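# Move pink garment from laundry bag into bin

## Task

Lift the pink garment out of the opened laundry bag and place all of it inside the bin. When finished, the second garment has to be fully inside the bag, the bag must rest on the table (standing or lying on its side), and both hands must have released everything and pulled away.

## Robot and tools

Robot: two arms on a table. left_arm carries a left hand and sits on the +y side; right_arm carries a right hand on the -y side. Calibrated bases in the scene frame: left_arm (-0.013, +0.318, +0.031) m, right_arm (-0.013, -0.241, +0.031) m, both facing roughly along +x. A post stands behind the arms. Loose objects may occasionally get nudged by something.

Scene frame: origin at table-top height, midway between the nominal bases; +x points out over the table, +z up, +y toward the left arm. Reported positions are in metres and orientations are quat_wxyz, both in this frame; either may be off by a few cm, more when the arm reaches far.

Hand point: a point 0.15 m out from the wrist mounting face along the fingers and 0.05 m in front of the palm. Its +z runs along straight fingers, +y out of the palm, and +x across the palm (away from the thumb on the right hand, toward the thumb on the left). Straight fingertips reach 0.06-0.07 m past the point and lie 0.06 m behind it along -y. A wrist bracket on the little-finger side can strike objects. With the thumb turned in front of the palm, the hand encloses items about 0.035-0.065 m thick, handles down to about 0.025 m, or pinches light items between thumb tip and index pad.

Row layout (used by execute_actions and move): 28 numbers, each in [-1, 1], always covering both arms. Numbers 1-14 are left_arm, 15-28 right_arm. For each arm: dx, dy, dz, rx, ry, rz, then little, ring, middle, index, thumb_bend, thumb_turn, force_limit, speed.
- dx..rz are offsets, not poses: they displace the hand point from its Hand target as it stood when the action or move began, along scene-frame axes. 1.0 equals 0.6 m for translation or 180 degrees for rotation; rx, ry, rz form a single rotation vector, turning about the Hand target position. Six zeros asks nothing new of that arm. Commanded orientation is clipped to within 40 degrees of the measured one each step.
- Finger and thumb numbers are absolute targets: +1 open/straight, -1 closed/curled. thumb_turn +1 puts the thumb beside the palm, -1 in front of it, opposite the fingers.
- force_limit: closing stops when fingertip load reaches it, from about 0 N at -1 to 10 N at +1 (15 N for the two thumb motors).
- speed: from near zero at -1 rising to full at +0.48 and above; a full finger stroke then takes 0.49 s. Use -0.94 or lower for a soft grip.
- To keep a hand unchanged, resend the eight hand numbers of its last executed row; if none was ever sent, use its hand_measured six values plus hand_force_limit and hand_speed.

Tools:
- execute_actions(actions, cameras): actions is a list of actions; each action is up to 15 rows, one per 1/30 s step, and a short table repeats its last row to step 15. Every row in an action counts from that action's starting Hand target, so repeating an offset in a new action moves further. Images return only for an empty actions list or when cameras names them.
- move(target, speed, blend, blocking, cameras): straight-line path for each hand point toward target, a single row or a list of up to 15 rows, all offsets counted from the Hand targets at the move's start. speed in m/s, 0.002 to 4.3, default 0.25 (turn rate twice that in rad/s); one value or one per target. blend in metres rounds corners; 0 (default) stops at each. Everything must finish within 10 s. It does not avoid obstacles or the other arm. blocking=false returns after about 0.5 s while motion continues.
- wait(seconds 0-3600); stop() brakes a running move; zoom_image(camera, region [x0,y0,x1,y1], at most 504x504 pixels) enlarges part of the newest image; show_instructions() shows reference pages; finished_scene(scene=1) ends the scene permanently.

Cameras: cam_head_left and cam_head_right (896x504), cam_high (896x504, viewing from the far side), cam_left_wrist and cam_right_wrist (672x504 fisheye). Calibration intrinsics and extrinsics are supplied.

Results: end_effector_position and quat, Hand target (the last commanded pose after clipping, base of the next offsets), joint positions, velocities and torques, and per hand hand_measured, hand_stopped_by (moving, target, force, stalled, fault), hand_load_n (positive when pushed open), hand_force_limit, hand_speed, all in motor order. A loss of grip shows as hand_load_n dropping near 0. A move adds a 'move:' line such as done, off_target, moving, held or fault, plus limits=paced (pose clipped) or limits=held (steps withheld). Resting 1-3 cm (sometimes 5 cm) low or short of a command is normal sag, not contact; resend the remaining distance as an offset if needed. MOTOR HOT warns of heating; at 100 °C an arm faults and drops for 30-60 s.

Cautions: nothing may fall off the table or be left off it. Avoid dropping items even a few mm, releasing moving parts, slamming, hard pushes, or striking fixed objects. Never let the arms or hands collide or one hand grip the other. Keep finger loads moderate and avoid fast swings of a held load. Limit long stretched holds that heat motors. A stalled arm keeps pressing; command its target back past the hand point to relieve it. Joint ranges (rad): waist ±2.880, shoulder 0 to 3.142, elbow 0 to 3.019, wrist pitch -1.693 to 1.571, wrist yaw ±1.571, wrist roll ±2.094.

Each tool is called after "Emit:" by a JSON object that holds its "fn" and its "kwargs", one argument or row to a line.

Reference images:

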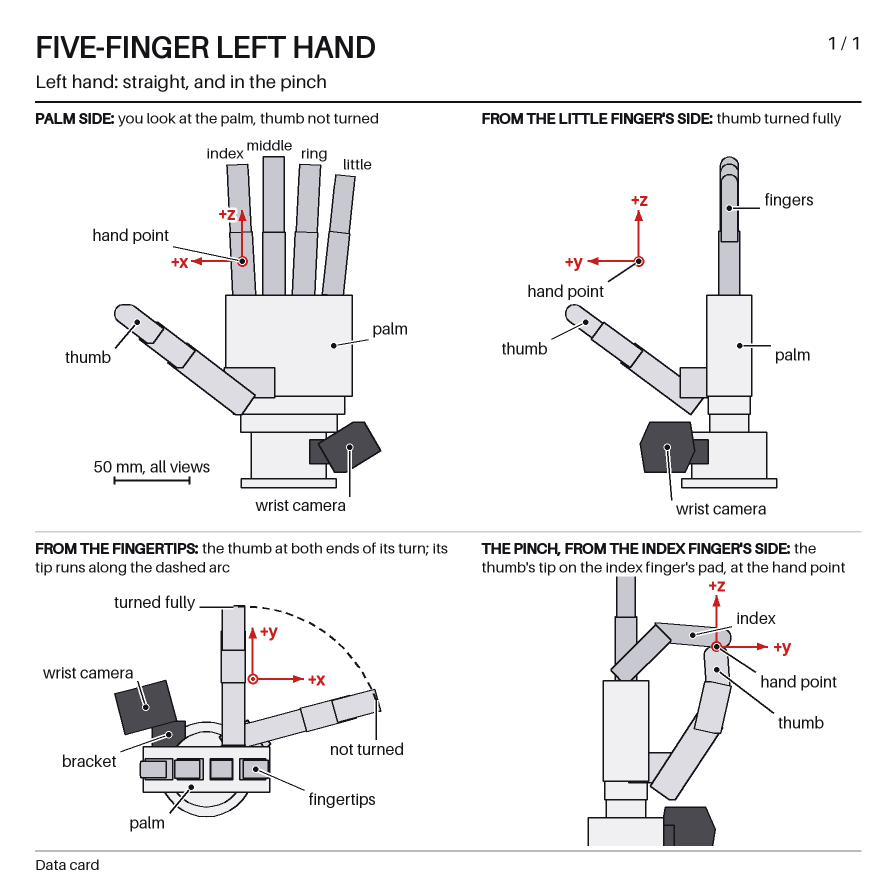

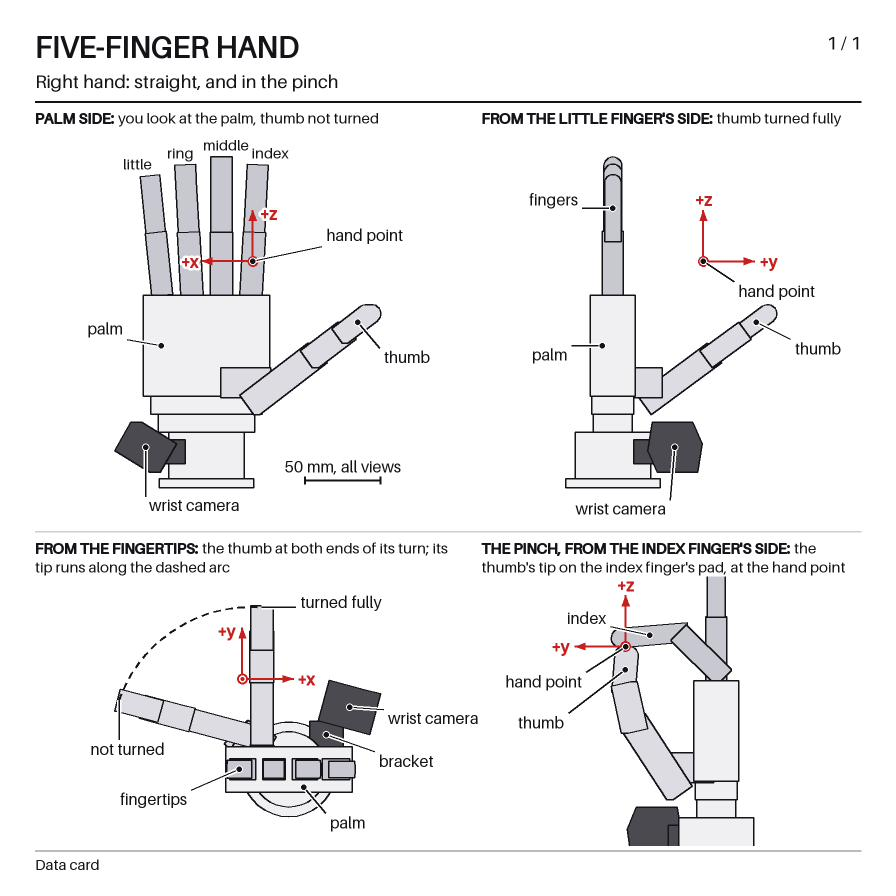

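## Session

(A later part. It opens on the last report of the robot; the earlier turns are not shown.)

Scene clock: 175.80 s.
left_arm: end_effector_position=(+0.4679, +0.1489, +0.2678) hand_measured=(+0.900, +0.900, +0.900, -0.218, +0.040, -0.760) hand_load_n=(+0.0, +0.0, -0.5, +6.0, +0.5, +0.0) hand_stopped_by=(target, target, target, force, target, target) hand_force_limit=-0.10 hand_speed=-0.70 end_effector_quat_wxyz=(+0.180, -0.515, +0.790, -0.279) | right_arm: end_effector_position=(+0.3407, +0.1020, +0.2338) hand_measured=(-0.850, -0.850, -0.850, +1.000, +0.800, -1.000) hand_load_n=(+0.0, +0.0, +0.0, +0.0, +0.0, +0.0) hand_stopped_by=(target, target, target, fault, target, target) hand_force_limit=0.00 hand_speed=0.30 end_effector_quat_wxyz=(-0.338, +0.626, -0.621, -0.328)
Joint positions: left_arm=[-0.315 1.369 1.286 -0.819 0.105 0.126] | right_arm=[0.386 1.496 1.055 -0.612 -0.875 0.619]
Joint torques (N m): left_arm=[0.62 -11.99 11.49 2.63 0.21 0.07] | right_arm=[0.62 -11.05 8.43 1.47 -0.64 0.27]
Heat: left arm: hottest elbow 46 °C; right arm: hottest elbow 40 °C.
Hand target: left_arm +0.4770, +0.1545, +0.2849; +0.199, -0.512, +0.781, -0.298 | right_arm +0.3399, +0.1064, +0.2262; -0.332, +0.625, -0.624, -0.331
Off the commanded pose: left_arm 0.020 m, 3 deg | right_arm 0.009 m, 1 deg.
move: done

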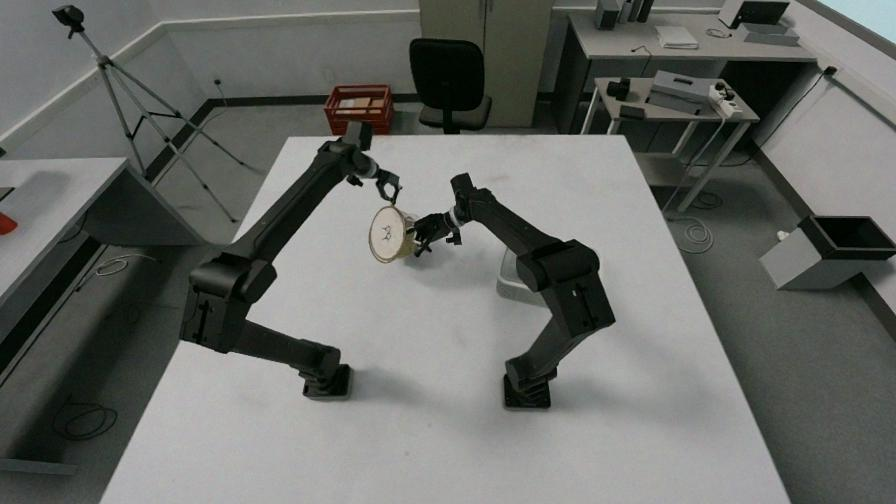

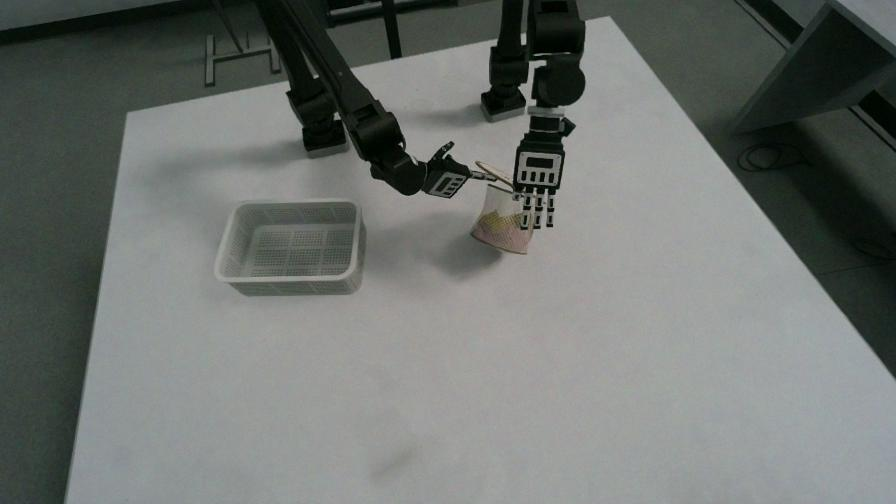

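Emit:
{"fn": "move", "kwargs": {
  "target": [
    [0,0,0,0,0,0,0.9,0.9,0.9,-0.35,0.04,-0.76,-0.1,-0.7,0.0,0.023,-0.014,0,0,0,-0.85,-0.85,-0.85,1,0.8,-1,0,0.3],
    [0.045,-0.0192,-0.064,0.0325,0.0767,0,0.9,0.9,0.9,-0.35,0.04,-0.76,-0.1,-0.7,0.012,0.023,-0.042,0,0,0,-0.85,-0.85,-0.85,1,0.8,-1,0,0.3]
  ],
  "speed": 0.06,
  "cameras": ["cam_head_right","cam_high","cam_head_left","cam_left_wrist","cam_right_wrist"]
}}

Emit:
{"fn": "zoom_image", "kwargs": {
  "camera": "cam_head_right",
  "region": [340, 180, 460, 300]
}}

Emit:
{"fn": "zoom_image", "kwargs": {
  "camera": "cam_high",
  "region": [430, 120, 550, 240]
}}

Scene clock: 182.57 s.
left_arm: end_effector_position=(+0.4935, +0.1502, +0.2306) hand_measured=(+0.900, +0.900, +0.900, -0.218, +0.040, -0.760) hand_load_n=(+0.0, +0.0, +0.0, +6.5, +0.0, +0.0) hand_stopped_by=(target, target, target, force, target, target) hand_force_limit=-0.10 hand_speed=-0.70 end_effector_quat_wxyz=(+0.121, -0.541, +0.811, -0.185) | right_arm: end_effector_position=(+0.3473, +0.1184, +0.2115) hand_measured=(-0.850, -0.850, -0.850, +1.000, +0.800, -1.000) hand_load_n=(+0.0, +0.0, +0.0, +0.0, +0.0, +0.0) hand_stopped_by=(target, target, target, fault, target, target) hand_force_limit=0.00 hand_speed=0.30 end_effector_quat_wxyz=(-0.338, +0.626, -0.621, -0.328)
Joint positions: left_arm=[-0.315 1.587 1.481 -1.023 0.065 0.126] | right_arm=[0.414 1.551 1.05 -0.522 -0.861 0.657]
Joint torques (N m): left_arm=[-1.67 -12.1 14.89 0.46 -0.02 0.1] | right_arm=[0.15 -11.34 8.02 1.51 -0.75 0.17]
Heat: left arm: hottest elbow 46 °C; right arm: hottest elbow 40 °C.
Hand target: left_arm +0.5040, +0.1429, +0.2465; +0.129, -0.533, +0.813, -0.194 | right_arm +0.3470, +0.1203, +0.2010; -0.332, +0.626, -0.624, -0.331
Off the commanded pose: left_arm 0.020 m, 2 deg | right_arm 0.011 m, 1 deg.
move: off_target (left_arm, right_arm)
cam_left_wrist: T_world_to_cam=[[0.72883, -0.58163, 0.36127, -0.34777], [-0.68469, -0.61607, 0.38944, 0.34052], [-0.00395, -0.53119, -0.84725, 0.3899]] pos_world=[0.48816, 0.21462, 0.32337]
cam_right_wrist: T_world_to_cam=[[-0.97581, -0.1321, -0.17421, 0.38893], [-0.18771, 0.09766, 0.97736, -0.14672], [-0.1121, 0.98641, -0.12009, 0.0584]] pos_world=[0.35853, 0.0081, 0.21817]

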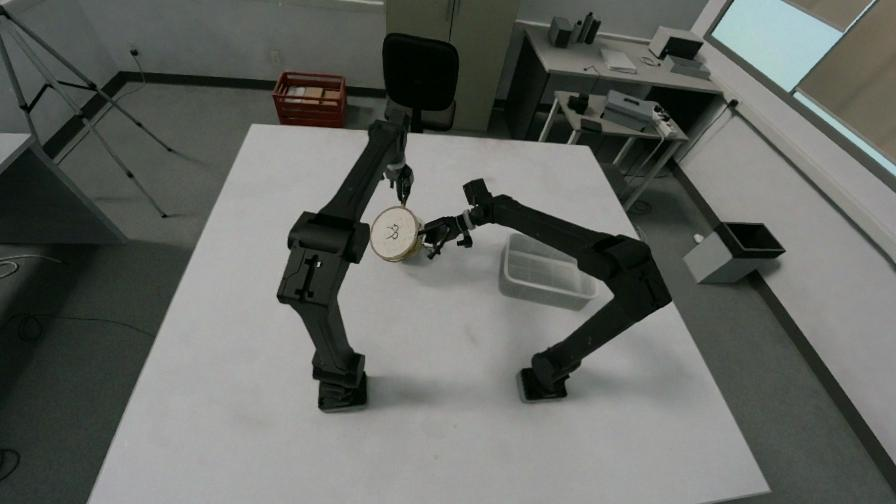

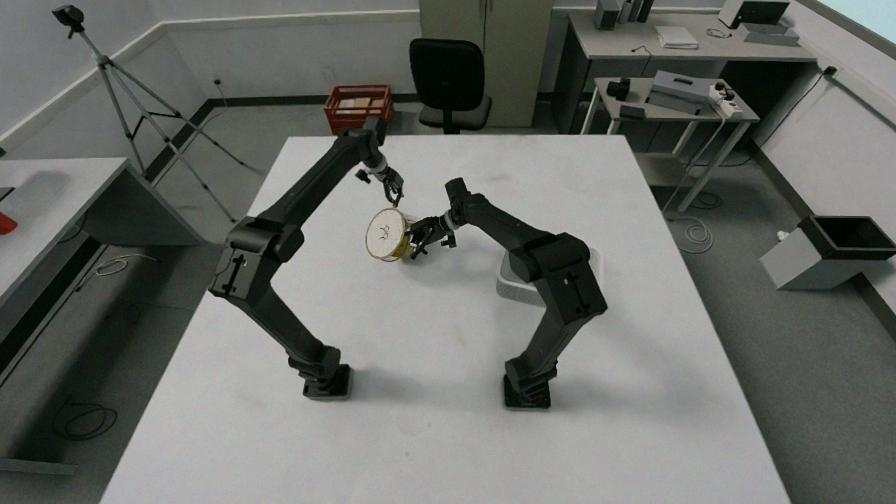

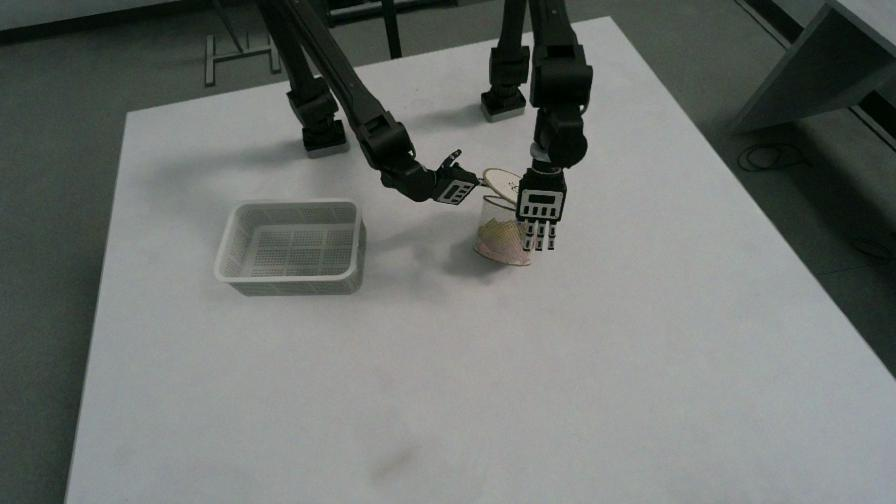

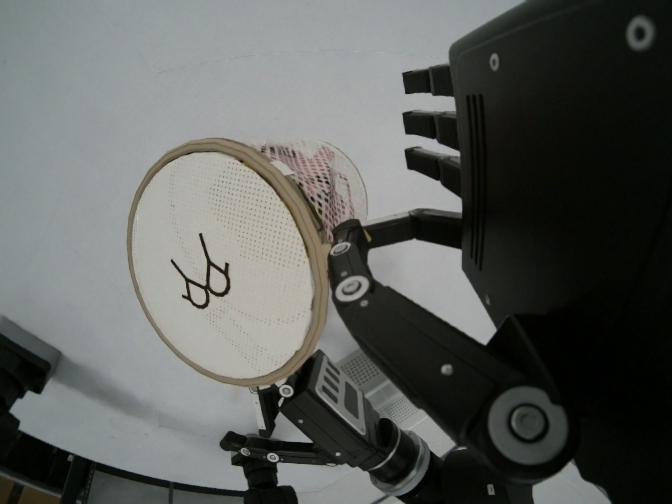

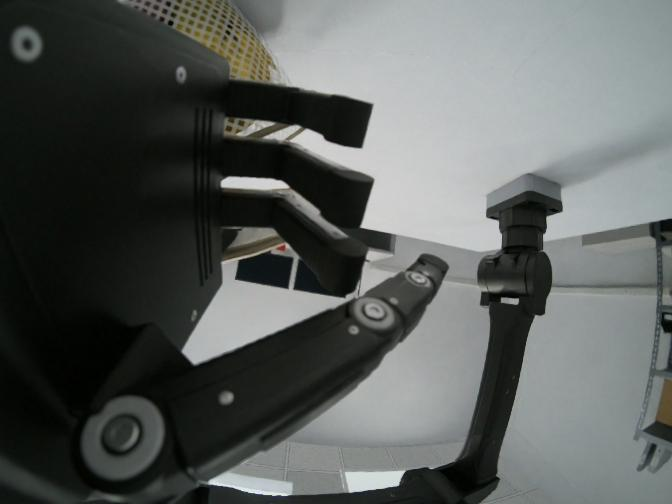

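Scaled by 4.200 from the camera's image (finer frame: 1280x720).

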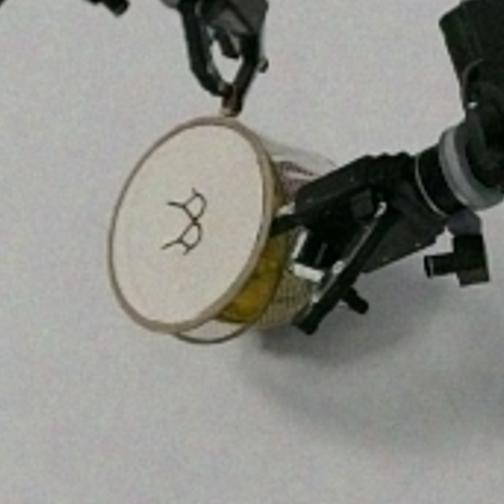

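Scaled by 4.200 from the camera's image (finer frame: 1280x720).

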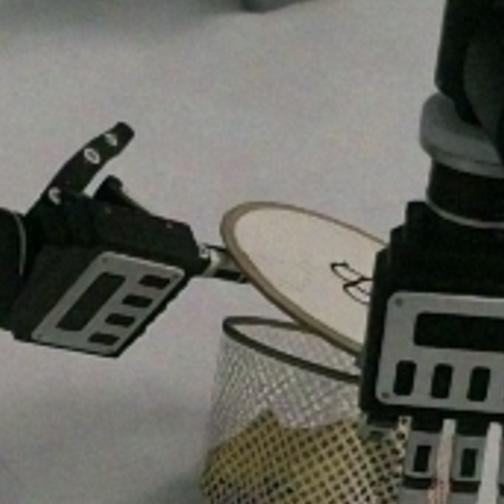

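Emit:
{"fn": "move", "kwargs": {
  "target": [
    [0.0171,-0.0071,-0.0446,0.0325,0.0767,0,0.9,0.9,0.9,-0.35,0.04,-0.76,-0.1,-0.7,0.01,0.0,-0.008,0,0,0,-0.85,-0.85,-0.85,1,0.8,-1,0,0.3]
  ],
  "speed": 0.05,
  "cameras": ["cam_head_right","cam_high","cam_head_left","cam_left_wrist"]
}}

Emit:
{"fn": "zoom_image", "kwargs": {
  "camera": "cam_head_right",
  "region": [340, 180, 460, 300]
}}

Emit:
{"fn": "zoom_image", "kwargs": {
  "camera": "cam_high",
  "region": [430, 140, 570, 280]
}}

Scene clock: 186.10 s.
left_arm: end_effector_position=(+0.5069, +0.1490, +0.2103) hand_measured=(+0.900, +0.900, +0.900, -0.218, +0.040, -0.760) hand_load_n=(+0.0, +0.0, +0.0, +6.0, +0.0, +0.0) hand_stopped_by=(target, target, target, force, target, target) hand_force_limit=-0.10 hand_speed=-0.70 end_effector_quat_wxyz=(+0.052, -0.554, +0.827, -0.081) | right_arm: end_effector_position=(+0.3488, +0.1191, +0.2027) hand_measured=(-0.850, -0.850, -0.850, +1.000, +0.800, -1.000) hand_load_n=(+0.0, +0.0, +0.0, +0.0, +0.0, +0.0) hand_stopped_by=(target, target, target, fault, target, target) hand_force_limit=0.00 hand_speed=0.30 end_effector_quat_wxyz=(-0.332, +0.625, -0.625, -0.330)
Joint positions: left_arm=[-0.324 1.806 1.73 -1.303 0.029 0.126] | right_arm=[0.414 1.571 1.05 -0.517 -0.861 0.657]
Joint torques (N m): left_arm=[-2.14 -14.97 14.02 -0.24 -0.09 0.08] | right_arm=[-0.26 -11.4 8.77 1.5 -0.84 0.1]
Heat: left arm: hottest elbow 46 °C; right arm: hottest shoulder 39 °C.
Hand target: left_arm +0.5142, +0.1387, +0.2197; +0.057, -0.546, +0.832, -0.087 | right_arm +0.3531, +0.1203, +0.1961; -0.332, +0.626, -0.624, -0.331
Off the commanded pose: left_arm 0.016 m, 1 deg | right_arm 0.008 m, 0 deg.
move: off_target (left_arm)
cam_left_wrist: T_world_to_cam=[[0.78743, -0.60342, 0.1259, -0.32775], [-0.58182, -0.66011, 0.47512, 0.29331], [-0.20359, -0.44738, -0.87087, 0.46583]] pos_world=[0.52357, 0.20425, 0.30758]
Images, in order (width x height): cam_head_left 896x504, cam_head_right 896x504, cam_high 896x504, cam_left_wrist 672x504.

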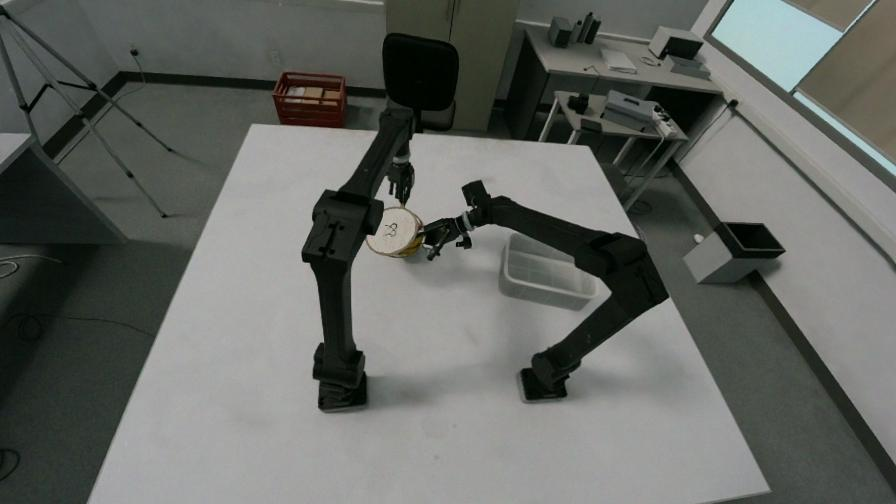

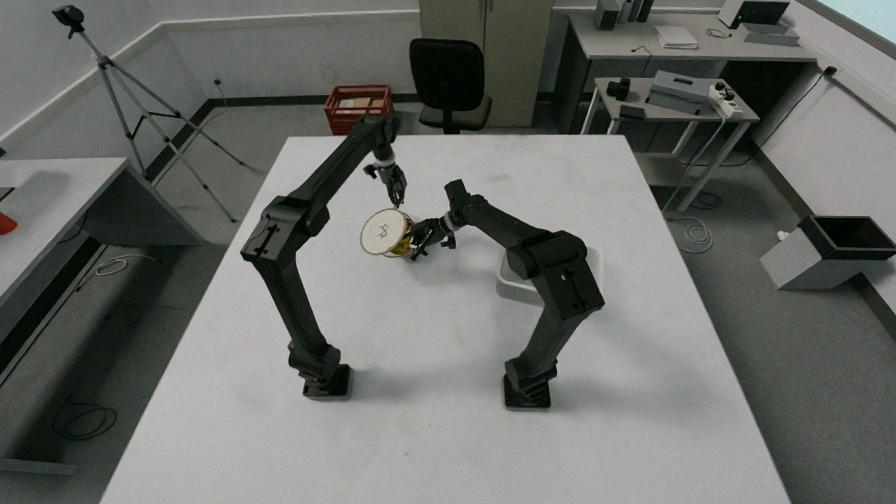

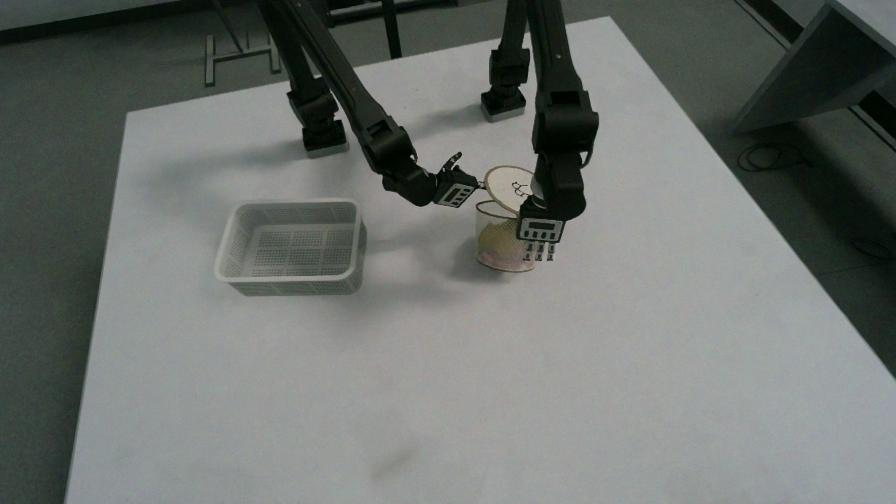

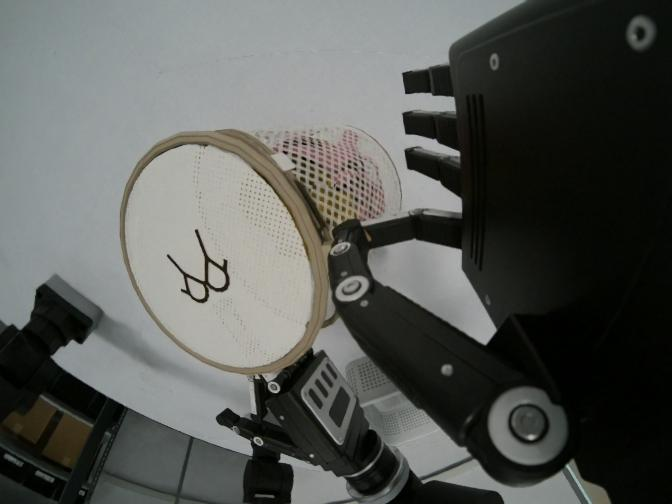

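Scaled by 4.200 from the camera's image (finer frame: 1280x720).

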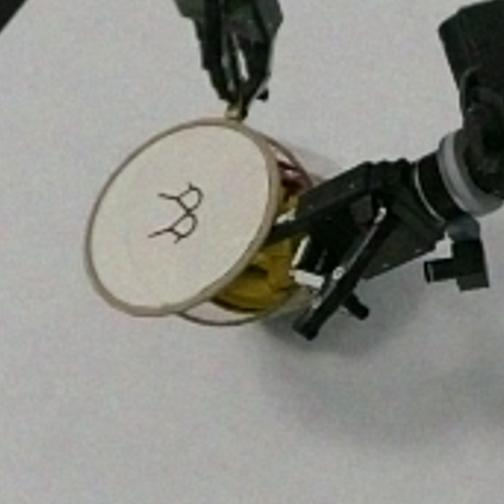

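Scaled by 3.600 from the camera's image (finer frame: 1280x720).

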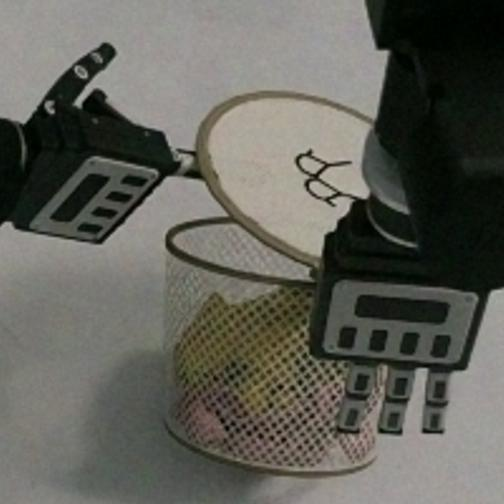

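Emit:
{"fn": "move", "kwargs": {
  "target": [
    [0.012,-0.005,-0.052,0.026,0.0613,0,0.9,0.9,0.9,-0.35,0.04,-0.76,-0.1,-0.7,0.01,0.0,0.0,0,0,0,-0.85,-0.85,-0.85,1,0.8,-1,0,0.3]
  ],
  "speed": 0.05,
  "cameras": ["cam_head_right","cam_high","cam_head_left","cam_left_wrist"]
}}

Emit:
{"fn": "zoom_image", "kwargs": {
  "camera": "cam_head_right",
  "region": [340, 180, 460, 300]
}}

Emit:
{"fn": "zoom_image", "kwargs": {
  "camera": "cam_high",
  "region": [430, 140, 570, 280]
}}

Scene clock: 190.60 s.
left_arm: end_effector_position=(+0.5157, +0.1463, +0.1831) hand_measured=(+0.900, +0.900, +0.900, -0.218, +0.040, -0.760) hand_load_n=(+0.0, +0.0, +0.0, +6.0, +0.0, +0.0) hand_stopped_by=(target, target, target, force, target, target) hand_force_limit=-0.10 hand_speed=-0.70 end_effector_quat_wxyz=(-0.005, -0.553, +0.833, +0.003) | right_arm: end_effector_position=(+0.3489, +0.1194, +0.1971) hand_measured=(-0.850, -0.850, -0.850, +1.000, +0.800, -1.000) hand_load_n=(+0.5, +0.0, +0.0, +0.0, +0.0, +0.0) hand_stopped_by=(target, target, target, fault, target, target) hand_force_limit=0.00 hand_speed=0.30 end_effector_quat_wxyz=(-0.327, +0.624, -0.626, -0.333)
Joint positions: left_arm=[-0.333 1.998 1.925 -1.509 0.003 0.126] | right_arm=[0.414 1.584 1.05 -0.517 -0.864 0.655]
Joint torques (N m): left_arm=[-1.67 -17.14 13.42 -0.55 -0.1 -0.01] | right_arm=[-0.67 -11.58 10.02 1.13 -0.85 0.05]
Heat: left arm: hottest elbow 47 °C; right arm: hottest elbow 39 °C.
Hand target: left_arm +0.5214, +0.1358, +0.1885; -0.001, -0.549, +0.836, +0.000 | right_arm +0.3590, +0.1203, +0.1962; -0.332, +0.626, -0.624, -0.331
Off the commanded pose: left_arm 0.013 m, 1 deg | right_arm 0.010 m, 1 deg.
move: off_target (left_arm)
cam_left_wrist: T_world_to_cam=[[0.78826, -0.61136, -0.06994, -0.29637], [-0.49256, -0.69501, 0.52378, 0.25967], [-0.36883, -0.37842, -0.84898, 0.5138]] pos_world=[0.55103, 0.19372, 0.27947]
Images, in order (width x height): cam_head_left 896x504, cam_head_right 896x504, cam_high 896x504, cam_left_wrist 672x504.

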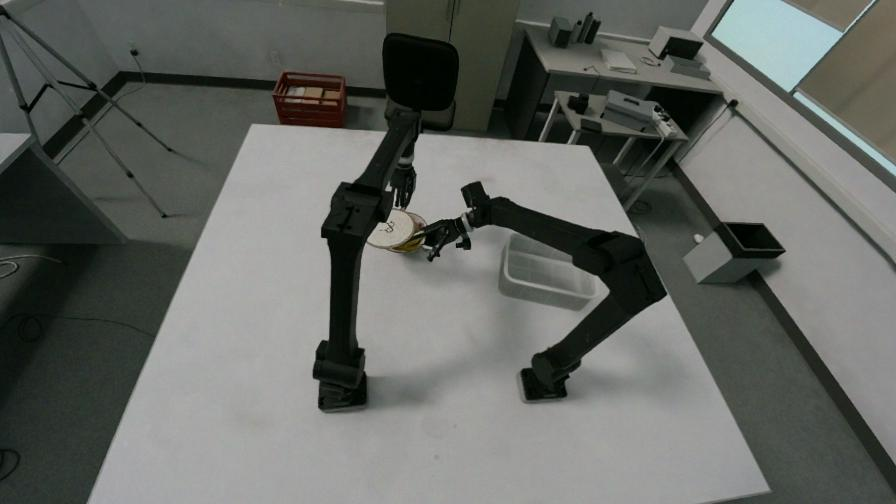

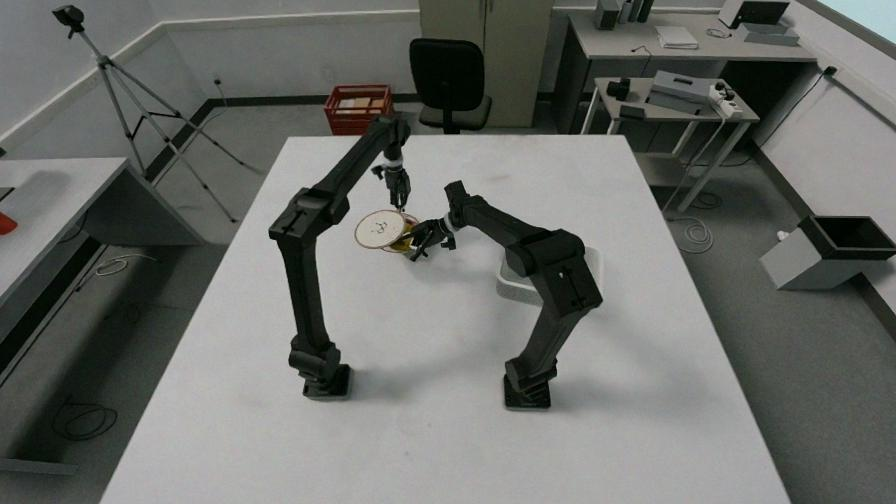

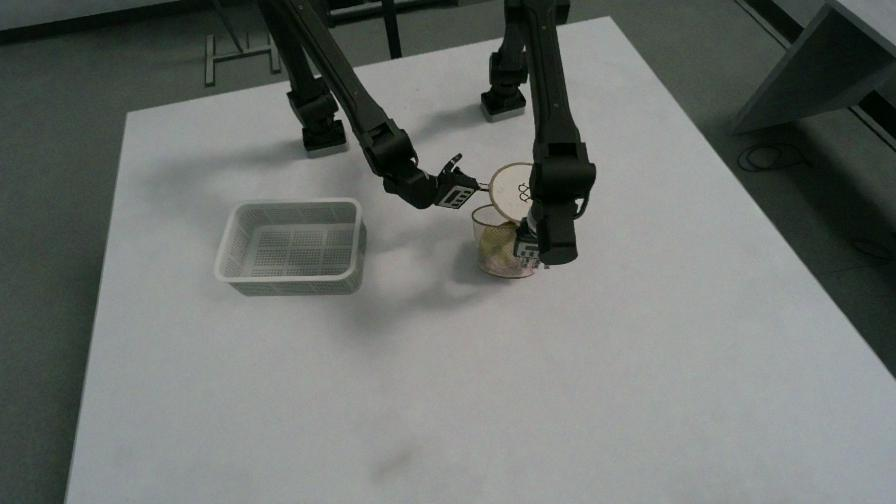

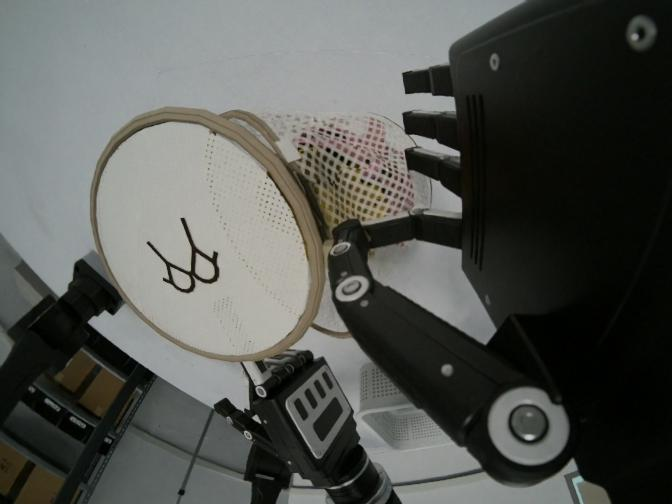

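Scaled by 4.200 from the camera's image (finer frame: 1280x720).

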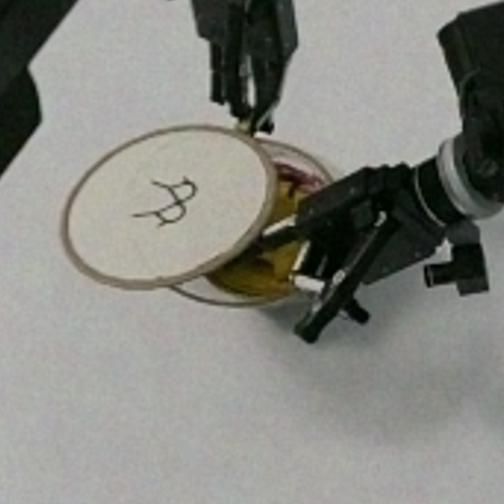

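Scaled by 3.600 from the camera's image (finer frame: 1280x720).

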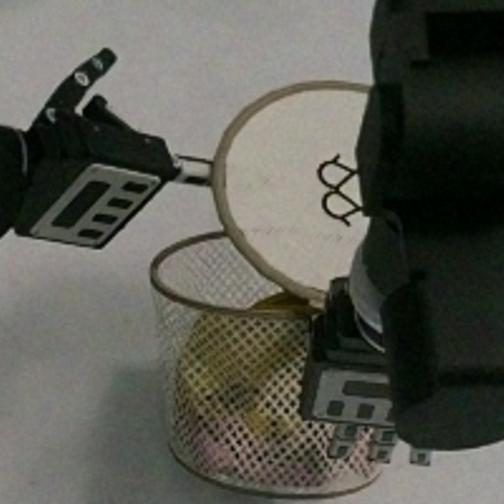

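Emit:
{"fn": "move", "kwargs": {
  "target": [
    [0.008,-0.001,-0.045,0,0,0,0.9,0.9,0.9,-0.35,0.04,-0.76,-0.1,-0.7,0.0,0.0,0.0,0,0,0,-0.85,-0.85,-0.85,1,0.8,-1,0,0.3]
  ],
  "speed": 0.05,
  "cameras": ["cam_head_right","cam_high","cam_head_left","cam_left_wrist"]
}}

Emit:
{"fn": "zoom_image", "kwargs": {
  "camera": "cam_head_right",
  "region": [340, 180, 460, 300]
}}

Emit:
{"fn": "zoom_image", "kwargs": {
  "camera": "cam_high",
  "region": [430, 140, 570, 280]
}}

Scene clock: 192.23 s.
left_arm: end_effector_position=(+0.5235, +0.1441, +0.1700) hand_measured=(+0.900, +0.900, +0.900, -0.218, +0.040, -0.760) hand_load_n=(+0.0, +0.0, +0.0, +6.0, +0.0, +0.0) hand_stopped_by=(target, target, target, force, target, target) hand_force_limit=-0.10 hand_speed=-0.70 end_effector_quat_wxyz=(-0.002, -0.553, +0.833, +0.000) | right_arm: end_effector_position=(+0.3489, +0.1194, +0.1971) hand_measured=(-0.850, -0.850, -0.850, +1.000, +0.800, -1.000) hand_load_n=(+0.0, +0.0, +0.0, +0.0, +0.0, +0.0) hand_stopped_by=(target, target, target, fault, target, target) hand_force_limit=0.00 hand_speed=0.30 end_effector_quat_wxyz=(-0.327, +0.624, -0.626, -0.333)
Joint positions: left_arm=[-0.333 2.019 1.925 -1.48 0.003 0.126] | right_arm=[0.414 1.584 1.05 -0.517 -0.864 0.655]
Joint torques (N m): left_arm=[-1.55 -17.73 10.04 0.55 -0.13 0.02] | right_arm=[-0.62 -11.58 10.02 1.13 -0.85 0.06]
Heat: left arm: hottest elbow 47 °C; right arm: hottest elbow 39 °C.
Hand target: left_arm +0.5263, +0.1351, +0.1615; -0.001, -0.549, +0.836, +0.000 | right_arm +0.3590, +0.1203, +0.1963; -0.332, +0.626, -0.624, -0.331
Off the commanded pose: left_arm 0.013 m, 1 deg | right_arm 0.010 m, 1 deg.
move: off_target (left_arm)
cam_left_wrist: T_world_to_cam=[[0.78879, -0.61147, -0.06253, -0.3063], [-0.49655, -0.69388, 0.52151, 0.27116], [-0.36228, -0.38032, -0.85095, 0.50182]] pos_world=[0.55805, 0.19171, 0.26646]
Images, in order (width x height): cam_head_left 896x504, cam_head_right 896x504, cam_high 896x504, cam_left_wrist 672x504.

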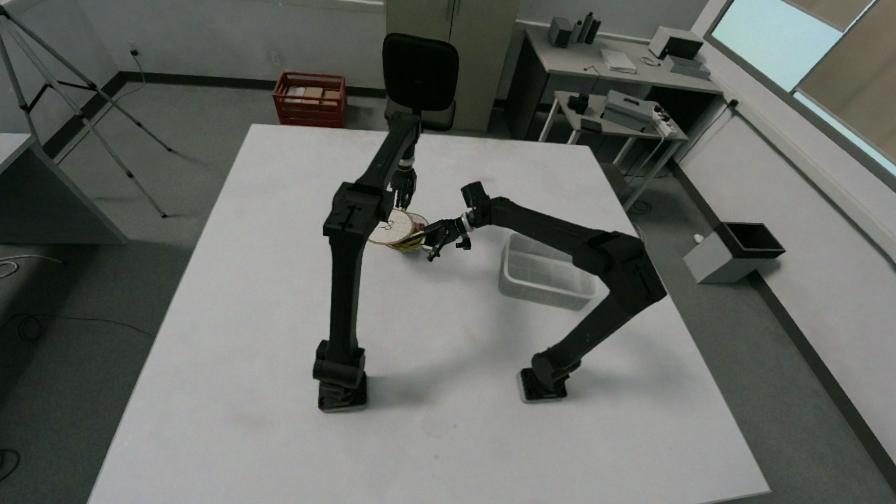

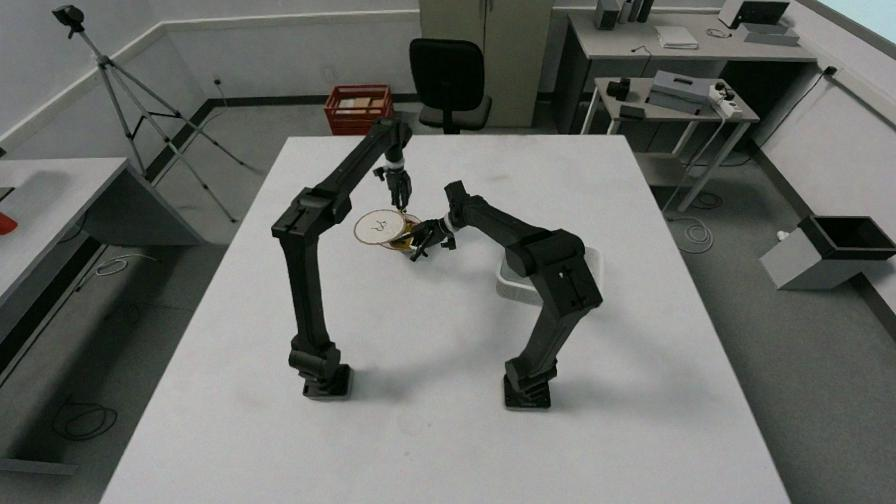

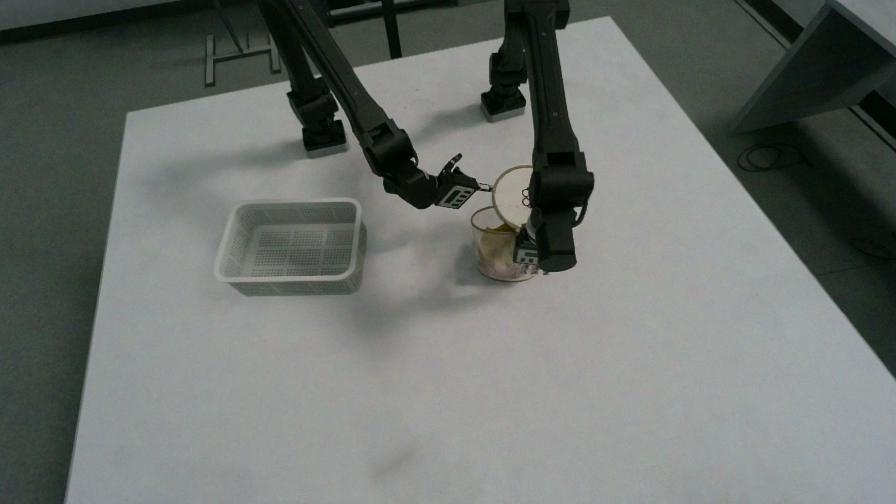

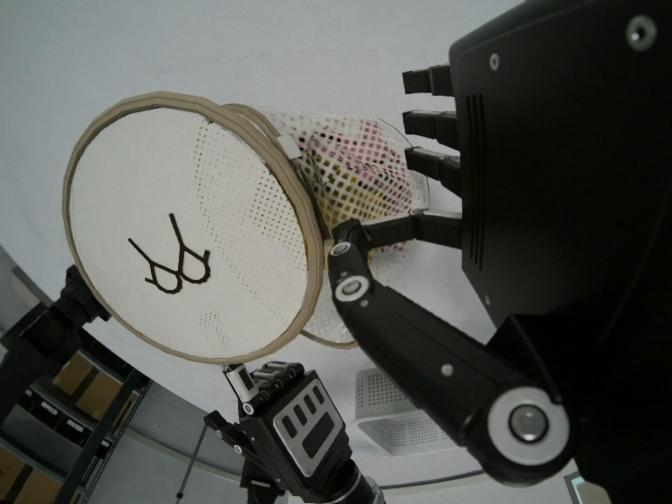

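Scaled by 4.200 from the camera's image (finer frame: 1280x720).

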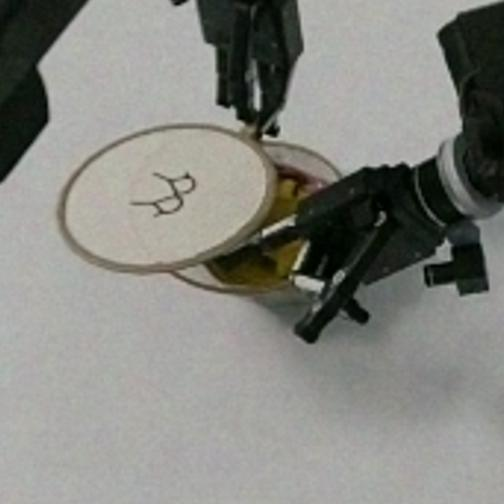

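Scaled by 3.600 from the camera's image (finer frame: 1280x720).

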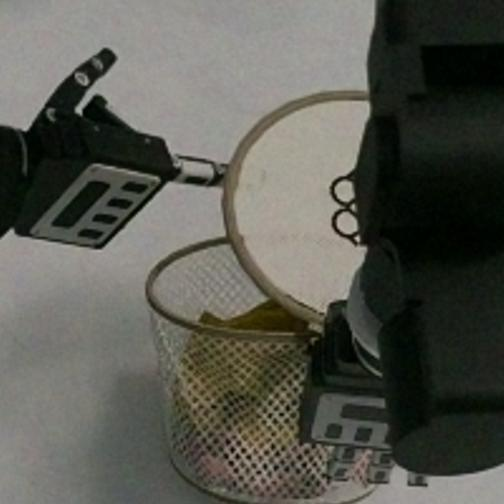

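Emit:
{"fn": "move", "kwargs": {
  "target": [
    [0.004,0.002,-0.018,0,0,0,0.9,0.9,0.9,-0.35,0.04,-0.76,-0.1,-0.7,0.0,0.0,0.0,0,0,0,-0.85,-0.85,-0.85,1,0.8,-1,0,0.3],
    [0.004,0.002,-0.018,0,0,0,0.9,0.9,0.9,0.1,0.3,-0.76,-0.1,-0.8,0.0,0.0,0.0,0,0,0,-0.85,-0.85,-0.85,1,0.8,-1,0,0.3]
  ],
  "speed": 0.05,
  "cameras": ["cam_head_right","cam_high","cam_head_left","cam_left_wrist"]
}}

Emit:
{"fn": "zoom_image", "kwargs": {
  "camera": "cam_left_wrist",
  "region": [200, 150, 450, 400]
}}

Emit:
{"fn": "zoom_image", "kwargs": {
  "camera": "cam_high",
  "region": [430, 140, 570, 280]
}}

Scene clock: 194.90 s.
left_arm: end_effector_position=(+0.5273, +0.1431, +0.1606) hand_measured=(+0.900, +0.900, +0.900, +0.100, +0.300, -0.760) hand_load_n=(+0.0, +0.0, +0.0, +0.0, -0.5, +0.0) hand_stopped_by=(target, target, target, target, target, target) hand_force_limit=-0.10 hand_speed=-0.80 end_effector_quat_wxyz=(+0.000, -0.553, +0.833, -0.002) | right_arm: end_effector_position=(+0.3489, +0.1194, +0.1971) hand_measured=(-0.850, -0.850, -0.850, +1.000, +0.800, -1.000) hand_load_n=(+0.0, +0.0, +0.0, +0.0, +0.0, +0.0) hand_stopped_by=(target, target, target, fault, target, target) hand_force_limit=0.00 hand_speed=0.30 end_effector_quat_wxyz=(-0.327, +0.624, -0.626, -0.333)
Joint positions: left_arm=[-0.333 2.029 1.918 -1.457 0.003 0.126] | right_arm=[0.414 1.584 1.05 -0.517 -0.864 0.655]
Joint torques (N m): left_arm=[-1.96 -17.73 9.43 0.64 -0.11 0.04] | right_arm=[-0.62 -11.58 10 1.13 -0.85 0.05]
Heat: left arm: hottest elbow 46 °C; right arm: hottest elbow 39 °C.
Hand target: left_arm +0.5287, +0.1364, +0.1507; -0.001, -0.549, +0.836, +0.000 | right_arm +0.3590, +0.1203, +0.1963; -0.332, +0.626, -0.624, -0.331
Off the commanded pose: left_arm 0.012 m, 1 deg | right_arm 0.010 m, 1 deg.
move: off_target (left_arm); target 2's new numbers were sent with left_arm's hand 0.012 m and 1 deg from that target
cam_left_wrist: T_world_to_cam=[[0.78912, -0.61152, -0.05779, -0.31138], [-0.49924, -0.69334, 0.51965, 0.27894], [-0.35784, -0.38121, -0.85242, 0.49295]] pos_world=[0.56137, 0.19091, 0.25725]
Images, in order (width x height): cam_head_left 896x504, cam_head_right 896x504, cam_high 896x504, cam_left_wrist 672x504.

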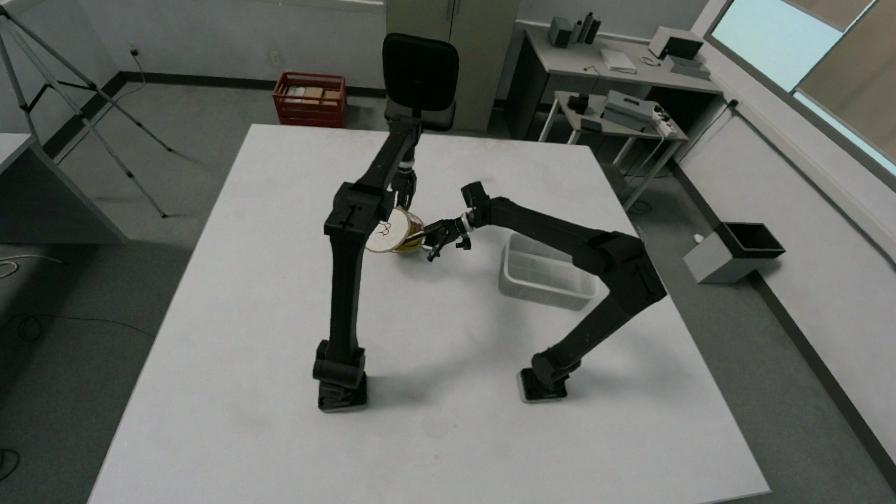

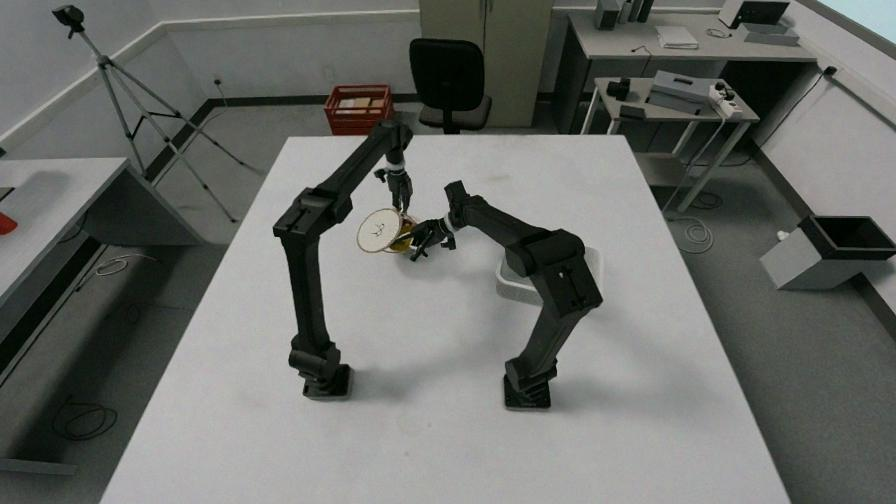

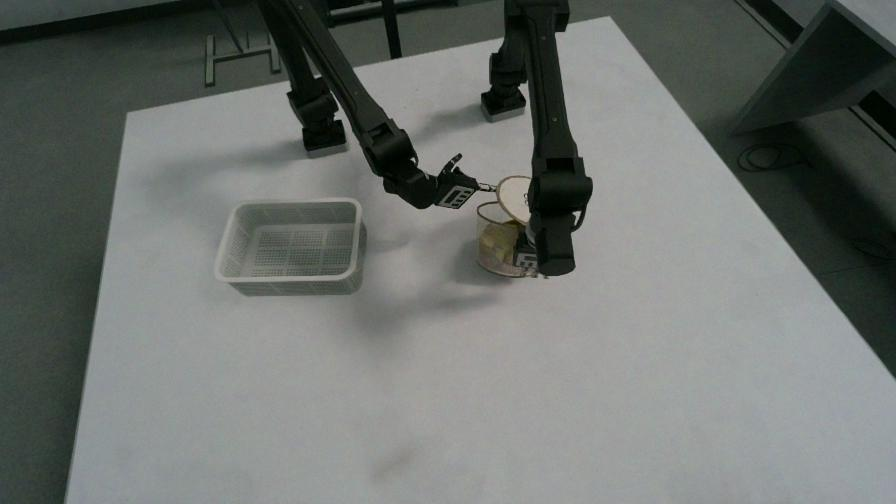

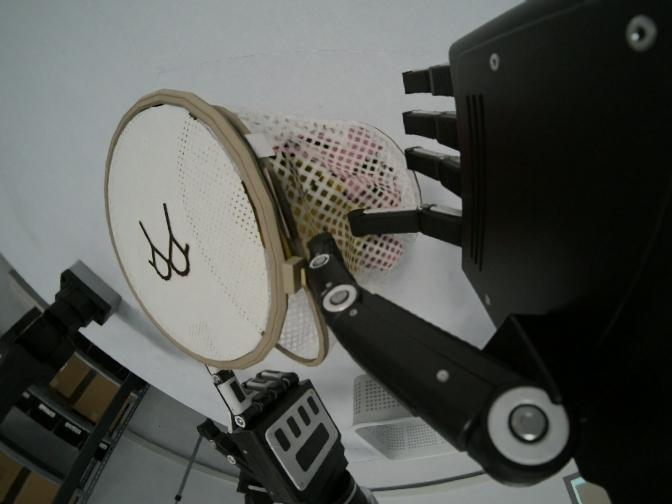

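Scaled by 2.016 from the camera's image (finer frame: 960x720).

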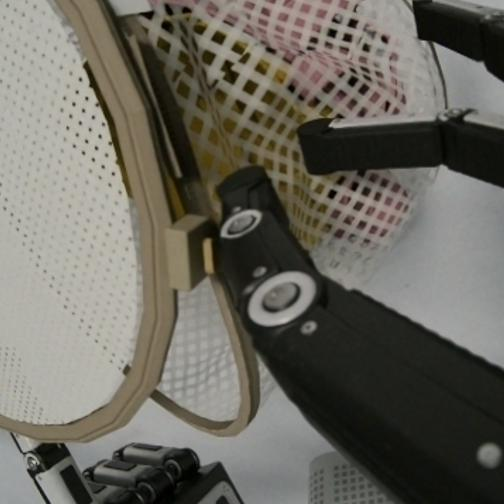

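Scaled by 3.600 from the camera's image (finer frame: 1280x720).

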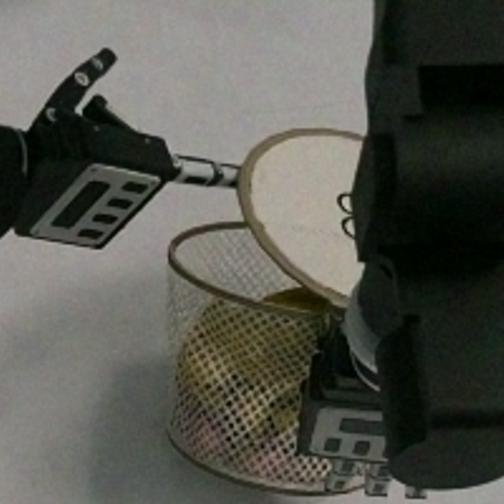

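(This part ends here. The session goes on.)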